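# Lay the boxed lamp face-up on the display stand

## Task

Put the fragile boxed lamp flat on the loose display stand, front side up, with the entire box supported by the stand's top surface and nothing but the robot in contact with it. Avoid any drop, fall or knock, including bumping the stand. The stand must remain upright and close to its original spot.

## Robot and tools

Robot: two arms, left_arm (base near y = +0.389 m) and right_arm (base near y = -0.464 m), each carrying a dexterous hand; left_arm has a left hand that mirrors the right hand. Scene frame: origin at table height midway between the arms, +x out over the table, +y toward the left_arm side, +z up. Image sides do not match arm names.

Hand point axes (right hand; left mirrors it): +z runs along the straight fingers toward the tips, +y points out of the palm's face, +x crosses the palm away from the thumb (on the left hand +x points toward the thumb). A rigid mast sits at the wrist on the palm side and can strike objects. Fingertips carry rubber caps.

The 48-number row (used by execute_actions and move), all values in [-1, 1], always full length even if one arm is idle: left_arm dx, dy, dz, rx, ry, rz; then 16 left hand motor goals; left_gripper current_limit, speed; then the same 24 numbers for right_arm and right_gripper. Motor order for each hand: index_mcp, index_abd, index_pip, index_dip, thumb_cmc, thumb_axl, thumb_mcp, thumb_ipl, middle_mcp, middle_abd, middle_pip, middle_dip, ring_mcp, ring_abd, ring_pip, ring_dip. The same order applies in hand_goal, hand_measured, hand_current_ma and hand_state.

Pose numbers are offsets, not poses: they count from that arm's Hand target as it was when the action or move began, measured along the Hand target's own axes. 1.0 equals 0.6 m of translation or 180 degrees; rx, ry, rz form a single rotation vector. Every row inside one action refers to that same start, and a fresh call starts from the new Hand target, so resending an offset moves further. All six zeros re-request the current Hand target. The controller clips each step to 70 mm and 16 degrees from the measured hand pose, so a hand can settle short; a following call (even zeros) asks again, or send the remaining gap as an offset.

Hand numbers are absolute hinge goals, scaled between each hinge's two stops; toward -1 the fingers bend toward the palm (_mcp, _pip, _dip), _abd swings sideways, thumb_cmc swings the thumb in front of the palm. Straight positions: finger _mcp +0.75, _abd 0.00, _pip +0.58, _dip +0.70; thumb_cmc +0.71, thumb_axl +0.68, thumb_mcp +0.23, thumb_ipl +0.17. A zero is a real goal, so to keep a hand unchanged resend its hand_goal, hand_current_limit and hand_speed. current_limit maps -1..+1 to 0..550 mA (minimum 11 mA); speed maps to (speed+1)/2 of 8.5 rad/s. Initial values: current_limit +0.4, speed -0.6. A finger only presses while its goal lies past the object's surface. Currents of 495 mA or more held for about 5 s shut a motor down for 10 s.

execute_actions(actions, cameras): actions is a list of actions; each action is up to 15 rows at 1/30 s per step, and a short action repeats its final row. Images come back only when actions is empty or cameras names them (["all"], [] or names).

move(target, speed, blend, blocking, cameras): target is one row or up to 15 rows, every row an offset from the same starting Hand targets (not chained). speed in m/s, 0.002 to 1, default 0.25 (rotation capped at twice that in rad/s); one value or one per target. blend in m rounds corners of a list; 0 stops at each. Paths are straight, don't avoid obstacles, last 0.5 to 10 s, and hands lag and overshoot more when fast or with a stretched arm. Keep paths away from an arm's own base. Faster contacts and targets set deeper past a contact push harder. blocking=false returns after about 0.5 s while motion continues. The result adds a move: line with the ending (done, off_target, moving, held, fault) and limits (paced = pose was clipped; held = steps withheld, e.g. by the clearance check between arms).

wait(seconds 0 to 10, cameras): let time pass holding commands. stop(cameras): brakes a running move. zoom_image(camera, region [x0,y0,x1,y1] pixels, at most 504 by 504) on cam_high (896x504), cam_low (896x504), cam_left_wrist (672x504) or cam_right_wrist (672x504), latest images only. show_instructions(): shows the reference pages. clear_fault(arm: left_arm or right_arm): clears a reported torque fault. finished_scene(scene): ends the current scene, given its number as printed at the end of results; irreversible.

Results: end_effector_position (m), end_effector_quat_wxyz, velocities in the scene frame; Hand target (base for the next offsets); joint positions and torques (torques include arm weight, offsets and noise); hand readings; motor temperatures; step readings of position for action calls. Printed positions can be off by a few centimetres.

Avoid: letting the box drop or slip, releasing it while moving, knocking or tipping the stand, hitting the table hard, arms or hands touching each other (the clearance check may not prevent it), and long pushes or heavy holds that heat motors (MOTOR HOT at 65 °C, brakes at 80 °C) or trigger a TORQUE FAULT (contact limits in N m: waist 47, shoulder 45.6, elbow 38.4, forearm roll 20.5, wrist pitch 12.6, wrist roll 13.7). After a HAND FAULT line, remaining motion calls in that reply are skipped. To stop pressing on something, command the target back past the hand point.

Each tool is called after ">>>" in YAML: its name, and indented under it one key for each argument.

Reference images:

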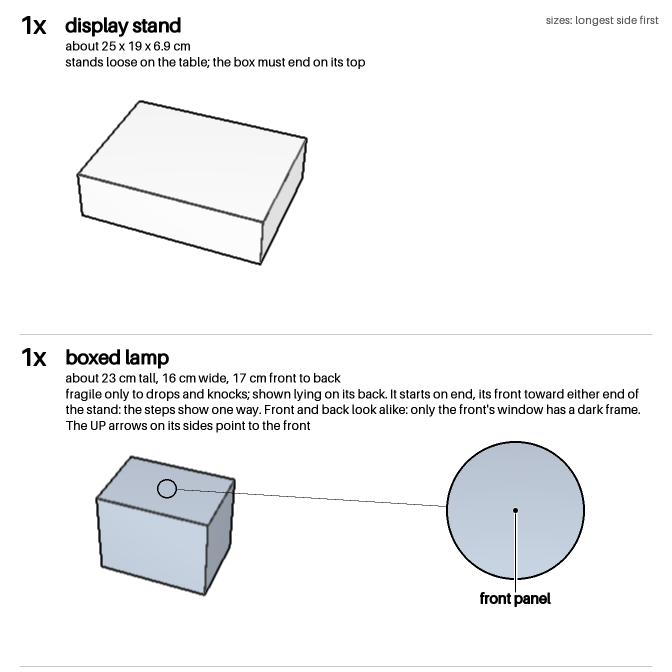

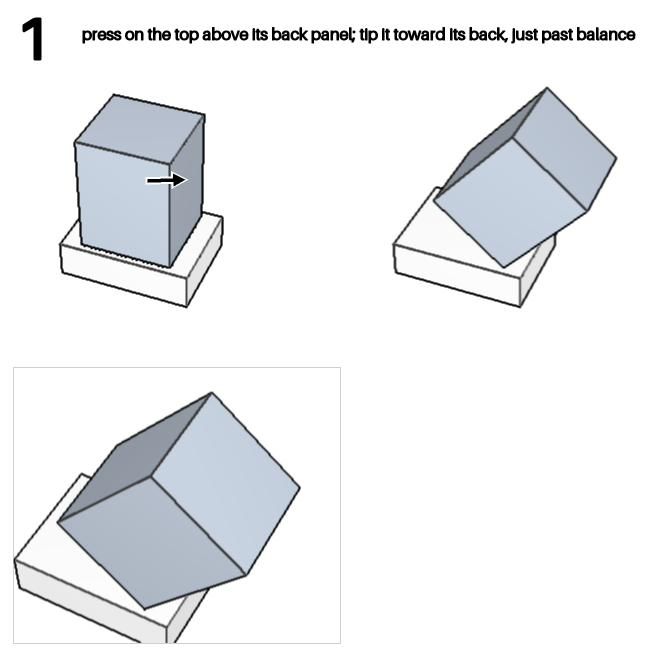

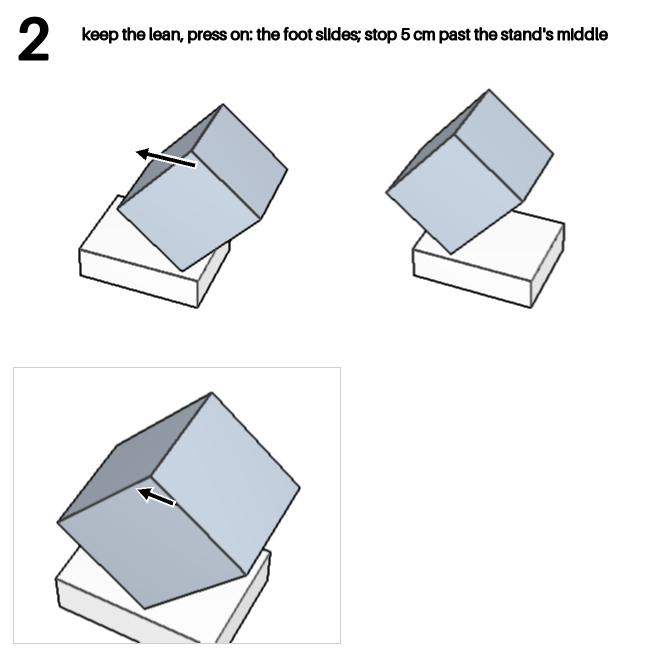

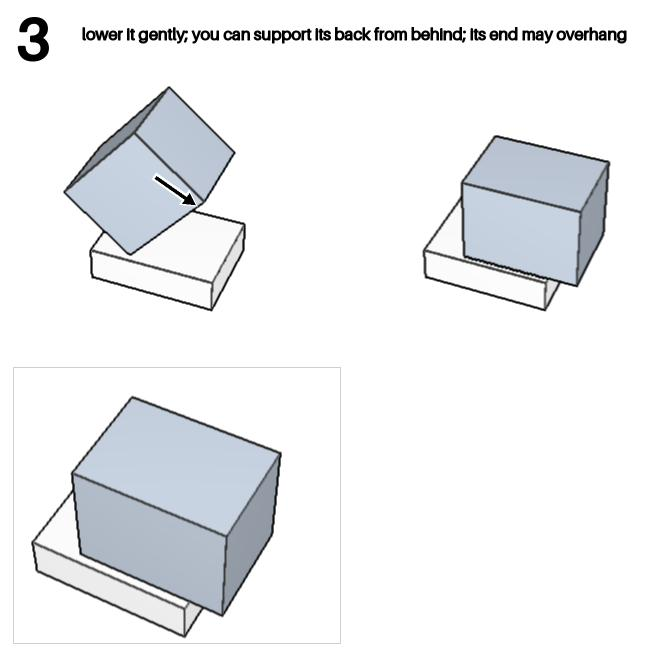

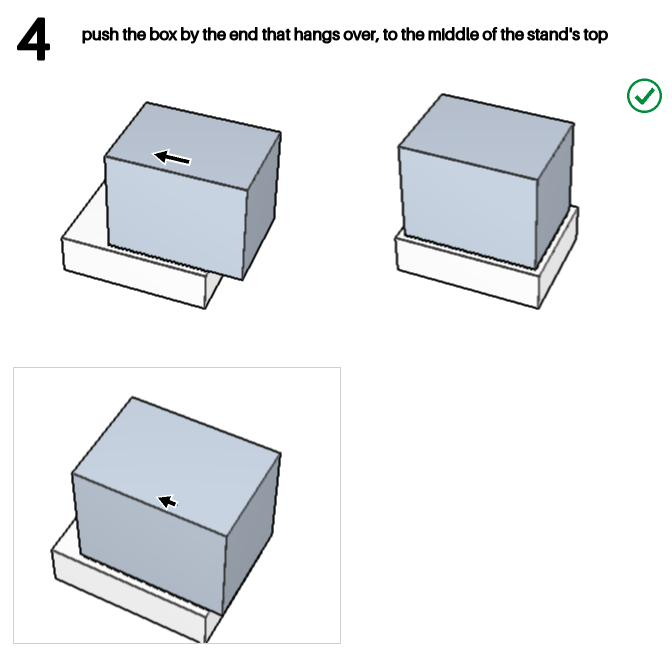

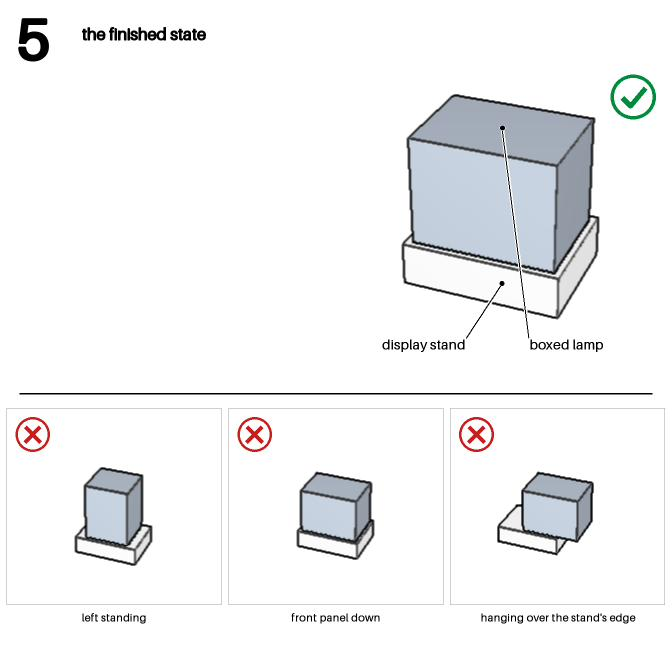

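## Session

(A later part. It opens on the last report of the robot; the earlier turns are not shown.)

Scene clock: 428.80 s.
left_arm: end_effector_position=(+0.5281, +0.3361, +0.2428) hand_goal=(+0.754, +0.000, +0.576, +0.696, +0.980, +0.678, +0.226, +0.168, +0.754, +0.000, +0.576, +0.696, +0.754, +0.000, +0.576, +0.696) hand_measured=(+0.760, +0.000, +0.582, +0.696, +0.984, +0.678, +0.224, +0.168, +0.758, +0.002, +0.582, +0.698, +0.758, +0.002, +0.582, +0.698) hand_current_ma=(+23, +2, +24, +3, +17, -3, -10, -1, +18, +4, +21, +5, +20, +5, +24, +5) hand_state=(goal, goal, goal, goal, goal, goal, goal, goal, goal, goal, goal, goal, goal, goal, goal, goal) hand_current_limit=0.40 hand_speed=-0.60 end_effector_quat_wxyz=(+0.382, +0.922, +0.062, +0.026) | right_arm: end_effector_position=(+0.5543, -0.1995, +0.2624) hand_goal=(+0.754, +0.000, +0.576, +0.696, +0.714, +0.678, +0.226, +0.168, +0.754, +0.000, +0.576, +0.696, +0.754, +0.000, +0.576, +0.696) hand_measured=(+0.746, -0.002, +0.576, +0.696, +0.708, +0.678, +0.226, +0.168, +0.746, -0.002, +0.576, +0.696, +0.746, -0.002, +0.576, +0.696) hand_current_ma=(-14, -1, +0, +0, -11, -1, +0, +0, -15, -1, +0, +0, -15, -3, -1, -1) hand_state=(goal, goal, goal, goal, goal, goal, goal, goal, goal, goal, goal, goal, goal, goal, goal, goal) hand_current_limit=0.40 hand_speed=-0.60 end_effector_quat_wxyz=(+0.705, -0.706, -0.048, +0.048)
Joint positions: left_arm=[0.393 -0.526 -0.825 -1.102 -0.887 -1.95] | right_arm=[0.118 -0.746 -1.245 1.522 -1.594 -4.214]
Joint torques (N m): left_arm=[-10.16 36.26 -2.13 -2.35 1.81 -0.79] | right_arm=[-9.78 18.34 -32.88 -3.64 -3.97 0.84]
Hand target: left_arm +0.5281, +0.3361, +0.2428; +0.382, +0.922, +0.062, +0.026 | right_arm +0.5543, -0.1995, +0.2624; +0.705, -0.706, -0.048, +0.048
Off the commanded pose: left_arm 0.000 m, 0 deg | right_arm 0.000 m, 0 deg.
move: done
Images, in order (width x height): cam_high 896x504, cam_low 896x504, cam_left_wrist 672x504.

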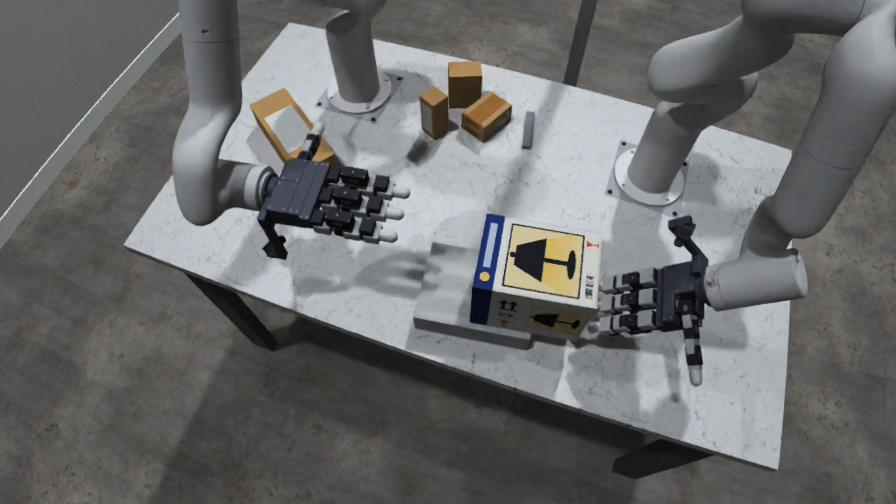

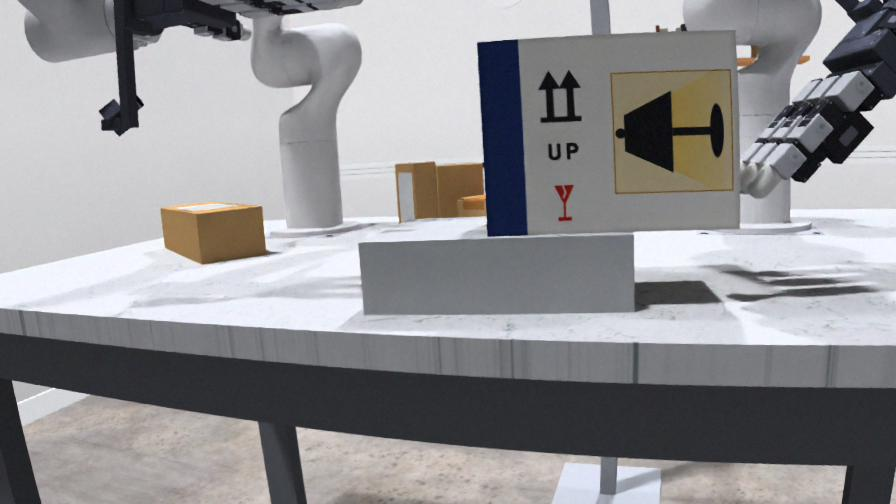

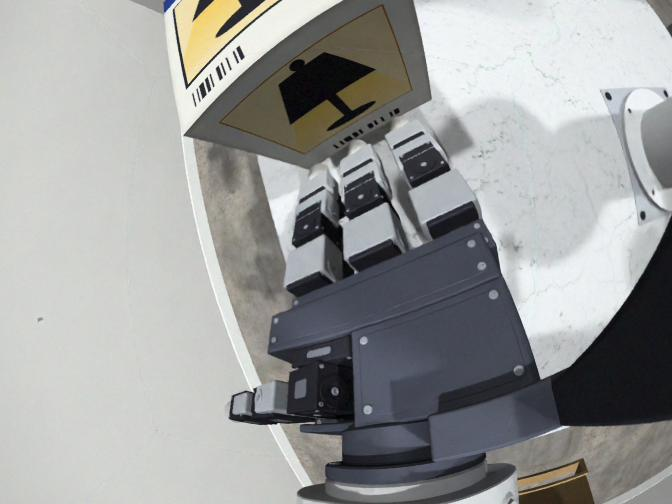

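>>> move:
  target: [0,0.1355,0.1355,0,0,0,0.754,0,0.576,0.696,0.98,0.678,0.226,0.168,0.754,0,0.576,0.696,0.754,0,0.576,0.696,0.4,-0.6,0,0,0,0,0,0,0.754,0,0.576,0.696,0.714,0.678,0.226,0.168,0.754,0,0.576,0.696,0.754,0,0.576,0.696,0.4,-0.6]
  speed: 0.035
  cameras: ["cam_high","cam_low"]

>>> zoom_image:
  camera: "cam_low"
  region: [340, 200, 460, 310]

>>> zoom_image:
  camera: "cam_low"
  region: [560, 190, 680, 300]

>>> zoom_image:
  camera: "cam_high"
  region: [380, 180, 580, 360]

Scene clock: 465.03 s.
left_arm: end_effector_position=(+0.5435, +0.2222, +0.2430) hand_goal=(+0.754, +0.000, +0.576, +0.696, +0.980, +0.678, +0.226, +0.168, +0.754, +0.000, +0.576, +0.696, +0.754, +0.000, +0.576, +0.696) hand_measured=(+0.764, +0.000, +0.582, +0.696, +0.984, +0.678, +0.224, +0.168, +0.762, +0.002, +0.582, +0.698, +0.762, +0.002, +0.582, +0.698) hand_current_ma=(+40, +2, +24, +3, +17, -3, -10, -1, +31, +4, +21, +5, +30, +5, +24, +5) hand_state=(goal, goal, goal, goal, goal, goal, goal, goal, goal, goal, goal, goal, goal, goal, goal, goal) hand_current_limit=0.40 hand_speed=-0.60 end_effector_quat_wxyz=(+0.382, +0.922, +0.062, +0.026) | right_arm: end_effector_position=(+0.5543, -0.1995, +0.2624) hand_goal=(+0.754, +0.000, +0.576, +0.696, +0.714, +0.678, +0.226, +0.168, +0.754, +0.000, +0.576, +0.696, +0.754, +0.000, +0.576, +0.696) hand_measured=(+0.746, -0.002, +0.576, +0.696, +0.708, +0.678, +0.226, +0.168, +0.746, -0.002, +0.576, +0.696, +0.746, -0.002, +0.576, +0.696) hand_current_ma=(-14, -1, +0, +0, -11, -1, +0, +0, -15, -1, +0, +0, -15, -3, -1, -1) hand_state=(goal, goal, goal, goal, goal, goal, goal, goal, goal, goal, goal, goal, goal, goal, goal, goal) hand_current_limit=0.40 hand_speed=-0.60 end_effector_quat_wxyz=(+0.705, -0.706, -0.048, +0.048)
Joint positions: left_arm=[0.143 -0.509 -0.796 -1.33 -0.816 -1.968] | right_arm=[0.118 -0.746 -1.245 1.522 -1.594 -4.214]
Joint torques (N m): left_arm=[-13.37 7.54 -15.72 -2.97 1.68 -0.97] | right_arm=[-10.35 21.29 -32.85 -3.69 -3.89 0.87]
Hand target: left_arm +0.5435, +0.2221, +0.2429; +0.382, +0.922, +0.062, +0.026 | right_arm +0.5543, -0.1995, +0.2624; +0.705, -0.706, -0.048, +0.048
Off the commanded pose: left_arm 0.000 m, 0 deg | right_arm 0.000 m, 0 deg.
move: done
Images, in order (width x height): cam_high 896x504, cam_low 896x504.

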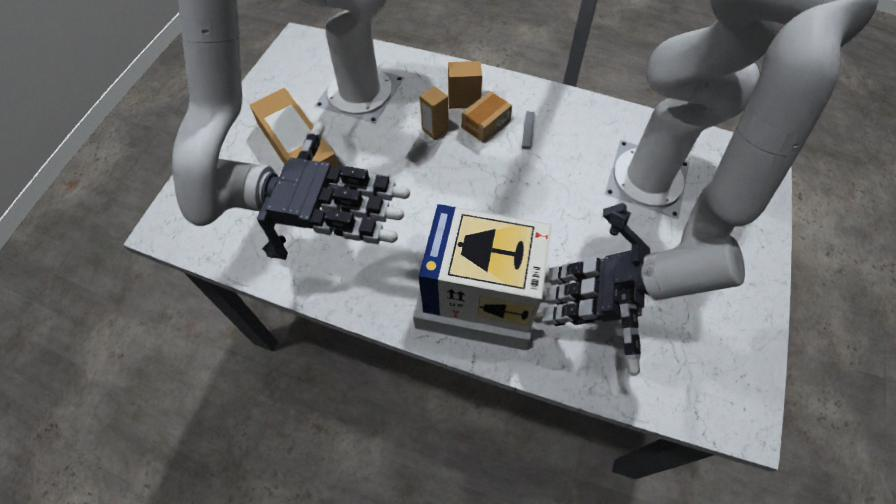

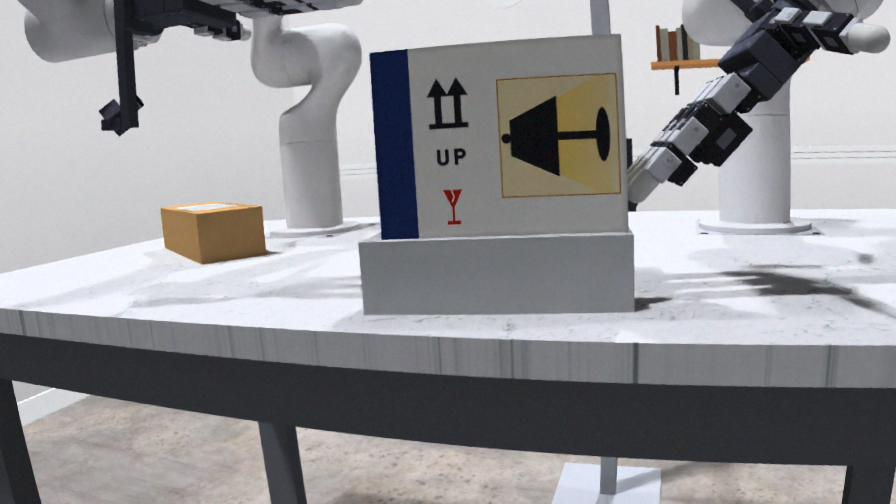

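Scaled by 4.200 from the camera's 896x504 image, which has a finer 1280x720 frame.

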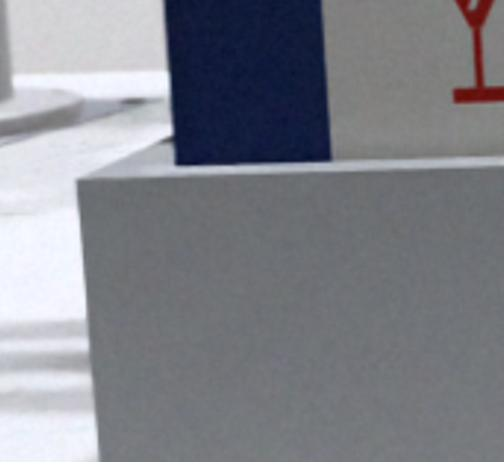

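Scaled by 4.200 from the camera's 896x504 image, which has a finer 1280x720 frame.

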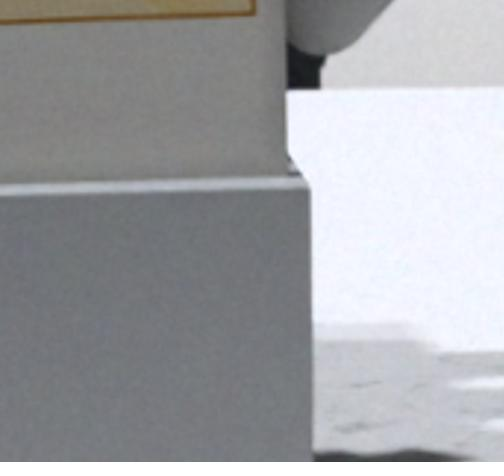

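Scaled by 2.520 from the camera's 896x504 image, which has a finer 1280x720 frame.

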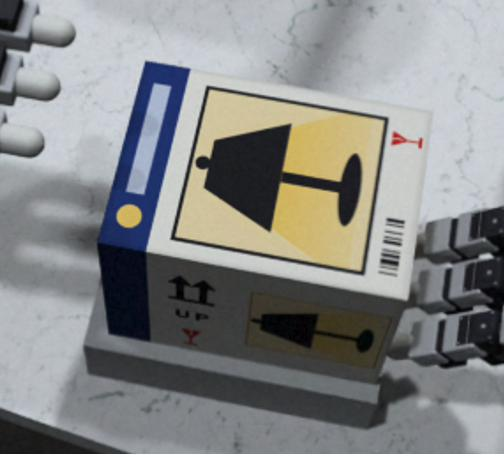

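>>> move:
  target: [0,0.0052,0.0052,0,0.0059,-0.0059,0.754,0,0.576,0.696,0.98,0.678,0.226,0.168,0.754,0,0.576,0.696,0.754,0,0.576,0.696,0.4,-0.6,0,0,0,0,0,0,0.754,0,0.576,0.696,0.714,0.678,0.226,0.168,0.754,0,0.576,0.696,0.754,0,0.576,0.696,0.4,-0.6]
  speed: 0.03
  cameras: ["cam_low"]

>>> zoom_image:
  camera: "cam_low"
  region: [340, 200, 460, 310]

>>> zoom_image:
  camera: "cam_low"
  region: [560, 190, 680, 300]

Scene clock: 487.43 s.
left_arm: end_effector_position=(+0.5441, +0.2178, +0.2429) hand_goal=(+0.754, +0.000, +0.576, +0.696, +0.980, +0.678, +0.226, +0.168, +0.754, +0.000, +0.576, +0.696, +0.754, +0.000, +0.576, +0.696) hand_measured=(+0.764, +0.000, +0.582, +0.696, +0.984, +0.678, +0.224, +0.168, +0.762, +0.000, +0.582, +0.698, +0.766, -0.002, +0.582, +0.698) hand_current_ma=(+40, +2, +24, +3, +17, -3, -10, -1, +32, +2, +21, +5, +48, -5, +24, +5) hand_state=(goal, goal, goal, goal, goal, goal, goal, goal, goal, goal, goal, goal, goal, goal, goal, goal) hand_current_limit=0.40 hand_speed=-0.60 end_effector_quat_wxyz=(+0.382, +0.921, +0.074, +0.031) | right_arm: end_effector_position=(+0.5543, -0.1995, +0.2624) hand_goal=(+0.754, +0.000, +0.576, +0.696, +0.714, +0.678, +0.226, +0.168, +0.754, +0.000, +0.576, +0.696, +0.754, +0.000, +0.576, +0.696) hand_measured=(+0.746, -0.002, +0.576, +0.696, +0.708, +0.678, +0.226, +0.168, +0.746, -0.002, +0.576, +0.696, +0.746, -0.002, +0.576, +0.696) hand_current_ma=(-14, -1, +0, +0, -11, -1, +0, +0, -15, -1, +0, +0, -15, -3, -1, -1) hand_state=(goal, goal, goal, goal, goal, goal, goal, goal, goal, goal, goal, goal, goal, goal, goal, goal) hand_current_limit=0.40 hand_speed=-0.60 end_effector_quat_wxyz=(+0.705, -0.706, -0.048, +0.048)
Joint positions: left_arm=[0.131 -0.501 -0.78 -1.37 -0.804 -1.962] | right_arm=[0.118 -0.746 -1.245 1.522 -1.594 -4.214]
Joint torques (N m): left_arm=[-12.09 35.75 -1.9 -3.05 1.76 0.79] | right_arm=[-10.9 19.47 -32.7 -3.01 -3.88 0.98]
Hand target: left_arm +0.5441, +0.2177, +0.2429; +0.382, +0.921, +0.074, +0.031 | right_arm +0.5543, -0.1995, +0.2624; +0.705, -0.706, -0.048, +0.048
Off the commanded pose: left_arm 0.000 m, 0 deg | right_arm 0.000 m, 0 deg.
move: done
Images, in order (width x height): cam_low 896x504.

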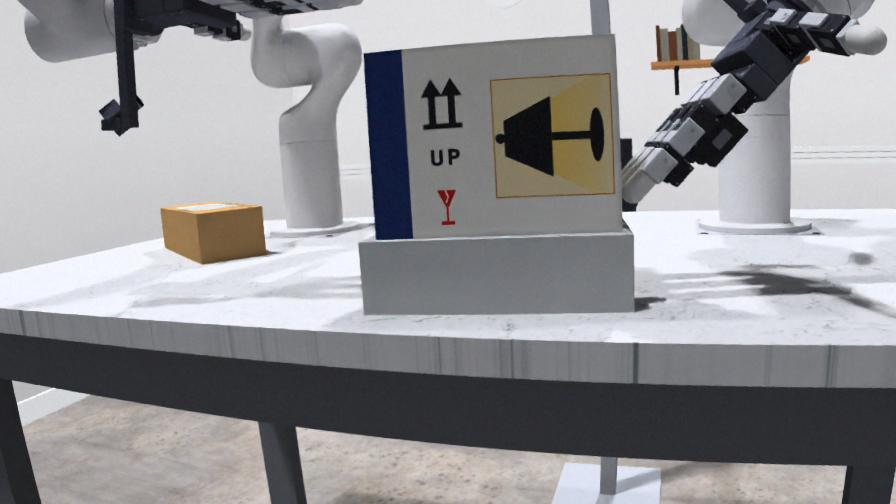

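Scaled by 4.200 from the camera's 896x504 image, which has a finer 1280x720 frame.

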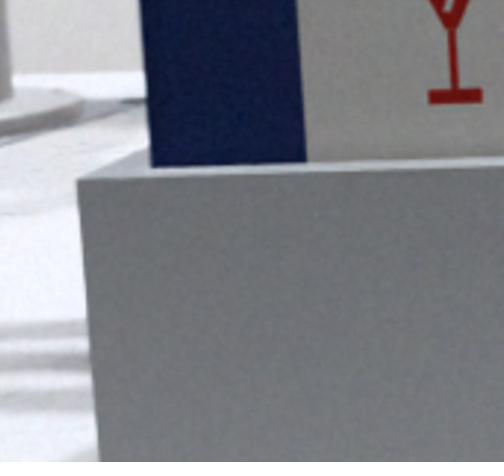

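Scaled by 4.200 from the camera's 896x504 image, which has a finer 1280x720 frame.

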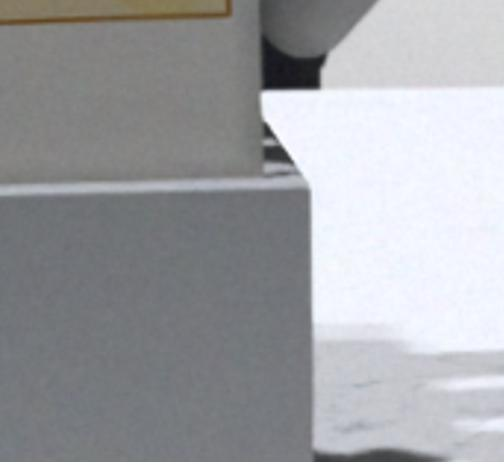

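>>> zoom_image:
  camera: "cam_low"
  region: [600, 195, 660, 250]

>>> zoom_image:
  camera: "cam_low"
  region: [350, 190, 660, 330]

Scaled by 8.400 from the camera's 896x504 image, which has a finer 1280x720 frame.

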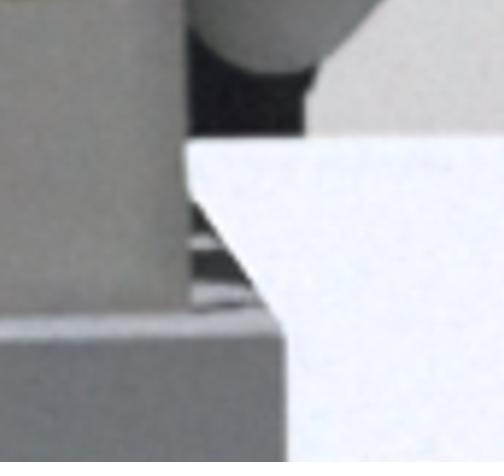

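Scaled by 1.626 from the camera's 896x504 image, which has a finer 1280x720 frame.

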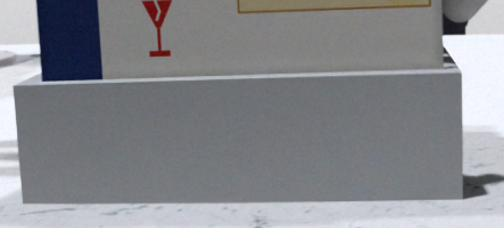

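>>> move:
  target: [0,-0.1,-0.1,0,0,0,0.754,0,0.576,0.696,0.98,0.678,0.226,0.168,0.754,0,0.576,0.696,0.754,0,0.576,0.696,0.4,-0.6,0,0,0,0,0,0,0.754,0,0.576,0.696,0.714,0.678,0.226,0.168,0.754,0,0.576,0.696,0.754,0,0.576,0.696,0.4,-0.6]
  speed: 0.1
  cameras: ["cam_high","cam_low","cam_left_wrist"]

>>> zoom_image:
  camera: "cam_high"
  region: [400, 190, 570, 360]

>>> zoom_image:
  camera: "cam_low"
  region: [600, 195, 660, 250]

>>> zoom_image:
  camera: "cam_left_wrist"
  region: [150, 0, 450, 200]

Scene clock: 514.73 s.
left_arm: end_effector_position=(+0.5305, +0.3014, +0.2428) hand_goal=(+0.754, +0.000, +0.576, +0.696, +0.980, +0.678, +0.226, +0.168, +0.754, +0.000, +0.576, +0.696, +0.754, +0.000, +0.576, +0.696) hand_measured=(+0.762, +0.000, +0.582, +0.696, +0.984, +0.678, +0.224, +0.168, +0.762, +0.000, +0.580, +0.698, +0.764, +0.000, +0.582, +0.698) hand_current_ma=(+35, +2, +21, +3, +17, -3, -11, -1, +29, +2, +19, +5, +47, -2, +23, +5) hand_state=(goal, goal, goal, goal, goal, goal, goal, goal, goal, goal, goal, goal, goal, goal, goal, goal) hand_current_limit=0.40 hand_speed=-0.60 end_effector_quat_wxyz=(+0.382, +0.921, +0.074, +0.031) | right_arm: end_effector_position=(+0.5543, -0.1995, +0.2624) hand_goal=(+0.754, +0.000, +0.576, +0.696, +0.714, +0.678, +0.226, +0.168, +0.754, +0.000, +0.576, +0.696, +0.754, +0.000, +0.576, +0.696) hand_measured=(+0.746, -0.002, +0.576, +0.696, +0.708, +0.678, +0.226, +0.168, +0.746, -0.002, +0.576, +0.696, +0.746, -0.002, +0.576, +0.696) hand_current_ma=(-14, -1, +0, +0, -11, -1, +0, +0, -15, -1, +0, +0, -15, -3, -1, -1) hand_state=(goal, goal, goal, goal, goal, goal, goal, goal, goal, goal, goal, goal, goal, goal, goal, goal) hand_current_limit=0.40 hand_speed=-0.60 end_effector_quat_wxyz=(+0.705, -0.706, -0.048, +0.048)
Joint positions: left_arm=[0.32 -0.503 -0.785 -1.201 -0.854 -1.945] | right_arm=[0.118 -0.746 -1.245 1.522 -1.594 -4.214]
Joint torques (N m): left_arm=[8.41 7.7 -15.37 2.18 -4.73 0.12] | right_arm=[-10.24 20.26 -33.17 -3.81 -4.02 0.83]
Hand target: left_arm +0.5305, +0.3015, +0.2428; +0.382, +0.921, +0.074, +0.031 | right_arm +0.5543, -0.1995, +0.2624; +0.705, -0.706, -0.048, +0.048
Off the commanded pose: left_arm 0.000 m, 0 deg | right_arm 0.000 m, 0 deg.
move: done
Images, in order (width x height): cam_high 896x504, cam_low 896x504, cam_left_wrist 672x504.

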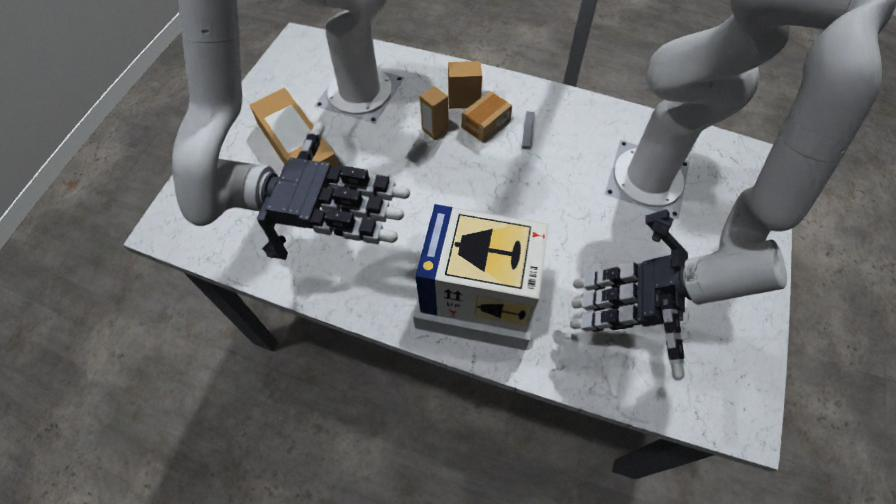

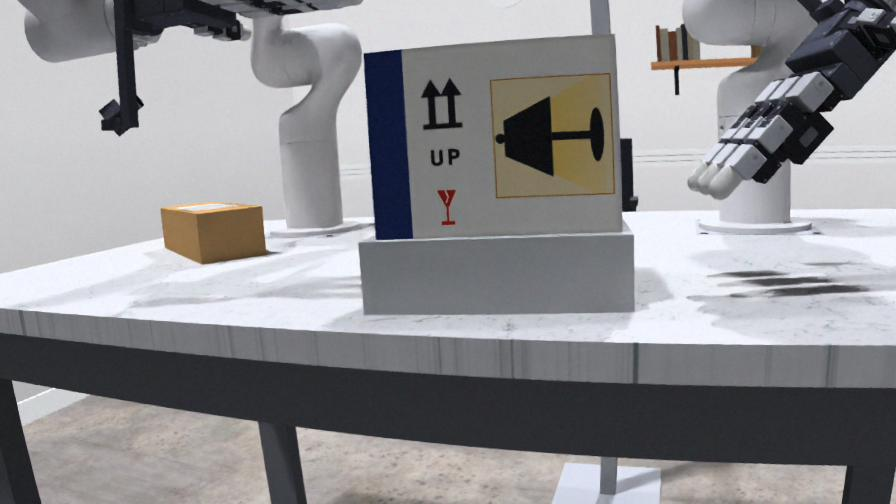

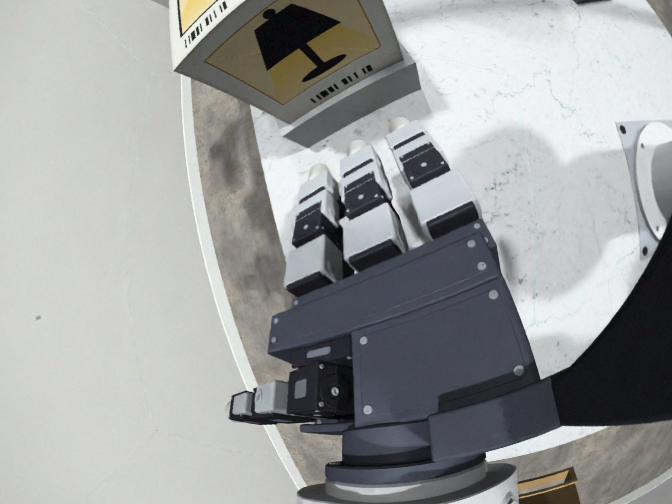

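Scaled by 2.965 from the camera's 896x504 image, which has a finer 1280x720 frame.

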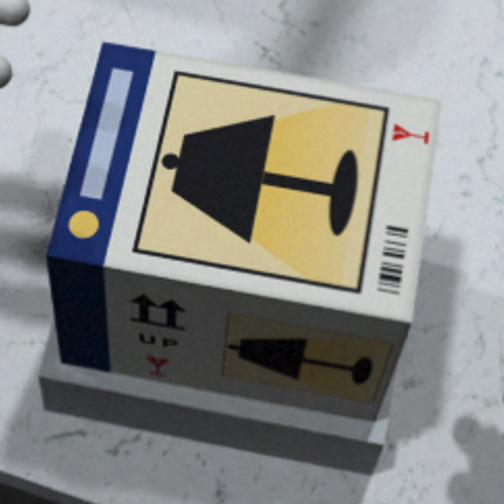

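Scaled by 8.400 from the camera's 896x504 image, which has a finer 1280x720 frame.

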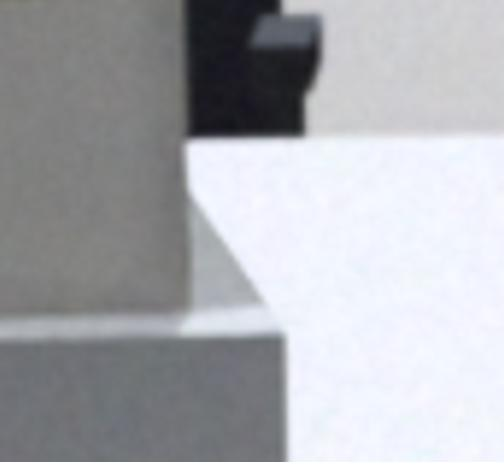

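Scaled by 1.680 from the camera's 672x504 image, which has a finer 960x720 frame.

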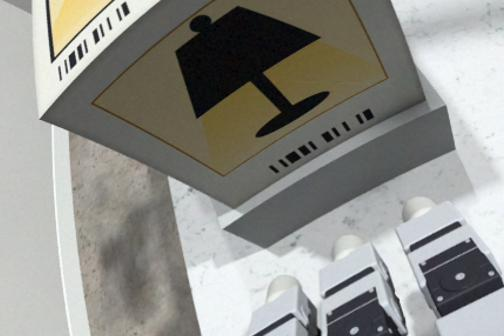

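>>> zoom_image:
  camera: "cam_high"
  region: [510, 230, 570, 350]

>>> zoom_image:
  camera: "cam_left_wrist"
  region: [250, 40, 440, 160]

Scaled by 4.200 from the camera's 896x504 image, which has a finer 1280x720 frame.

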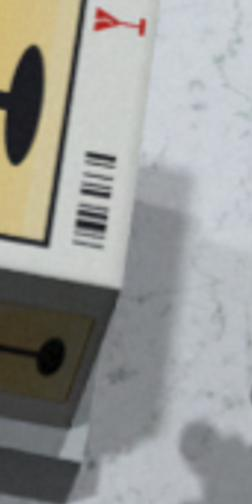

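Scaled by 2.653 from the camera's 672x504 image, which has a finer 960x720 frame.

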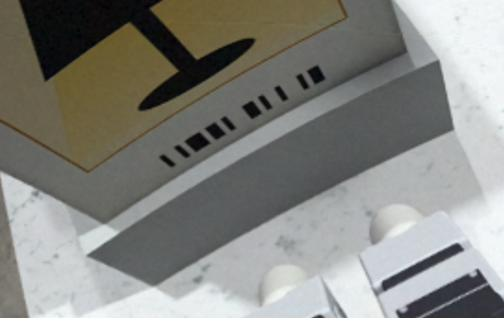

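>>> zoom_image:
  camera: "cam_left_wrist"
  region: [370, 40, 440, 100]

Scaled by 7.200 from the camera's 672x504 image, which has a finer 960x720 frame.

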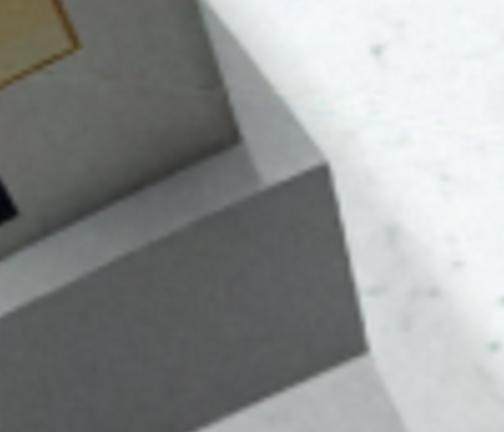

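>>> finished_scene:
  scene: 3

The scene is finished: the task was done.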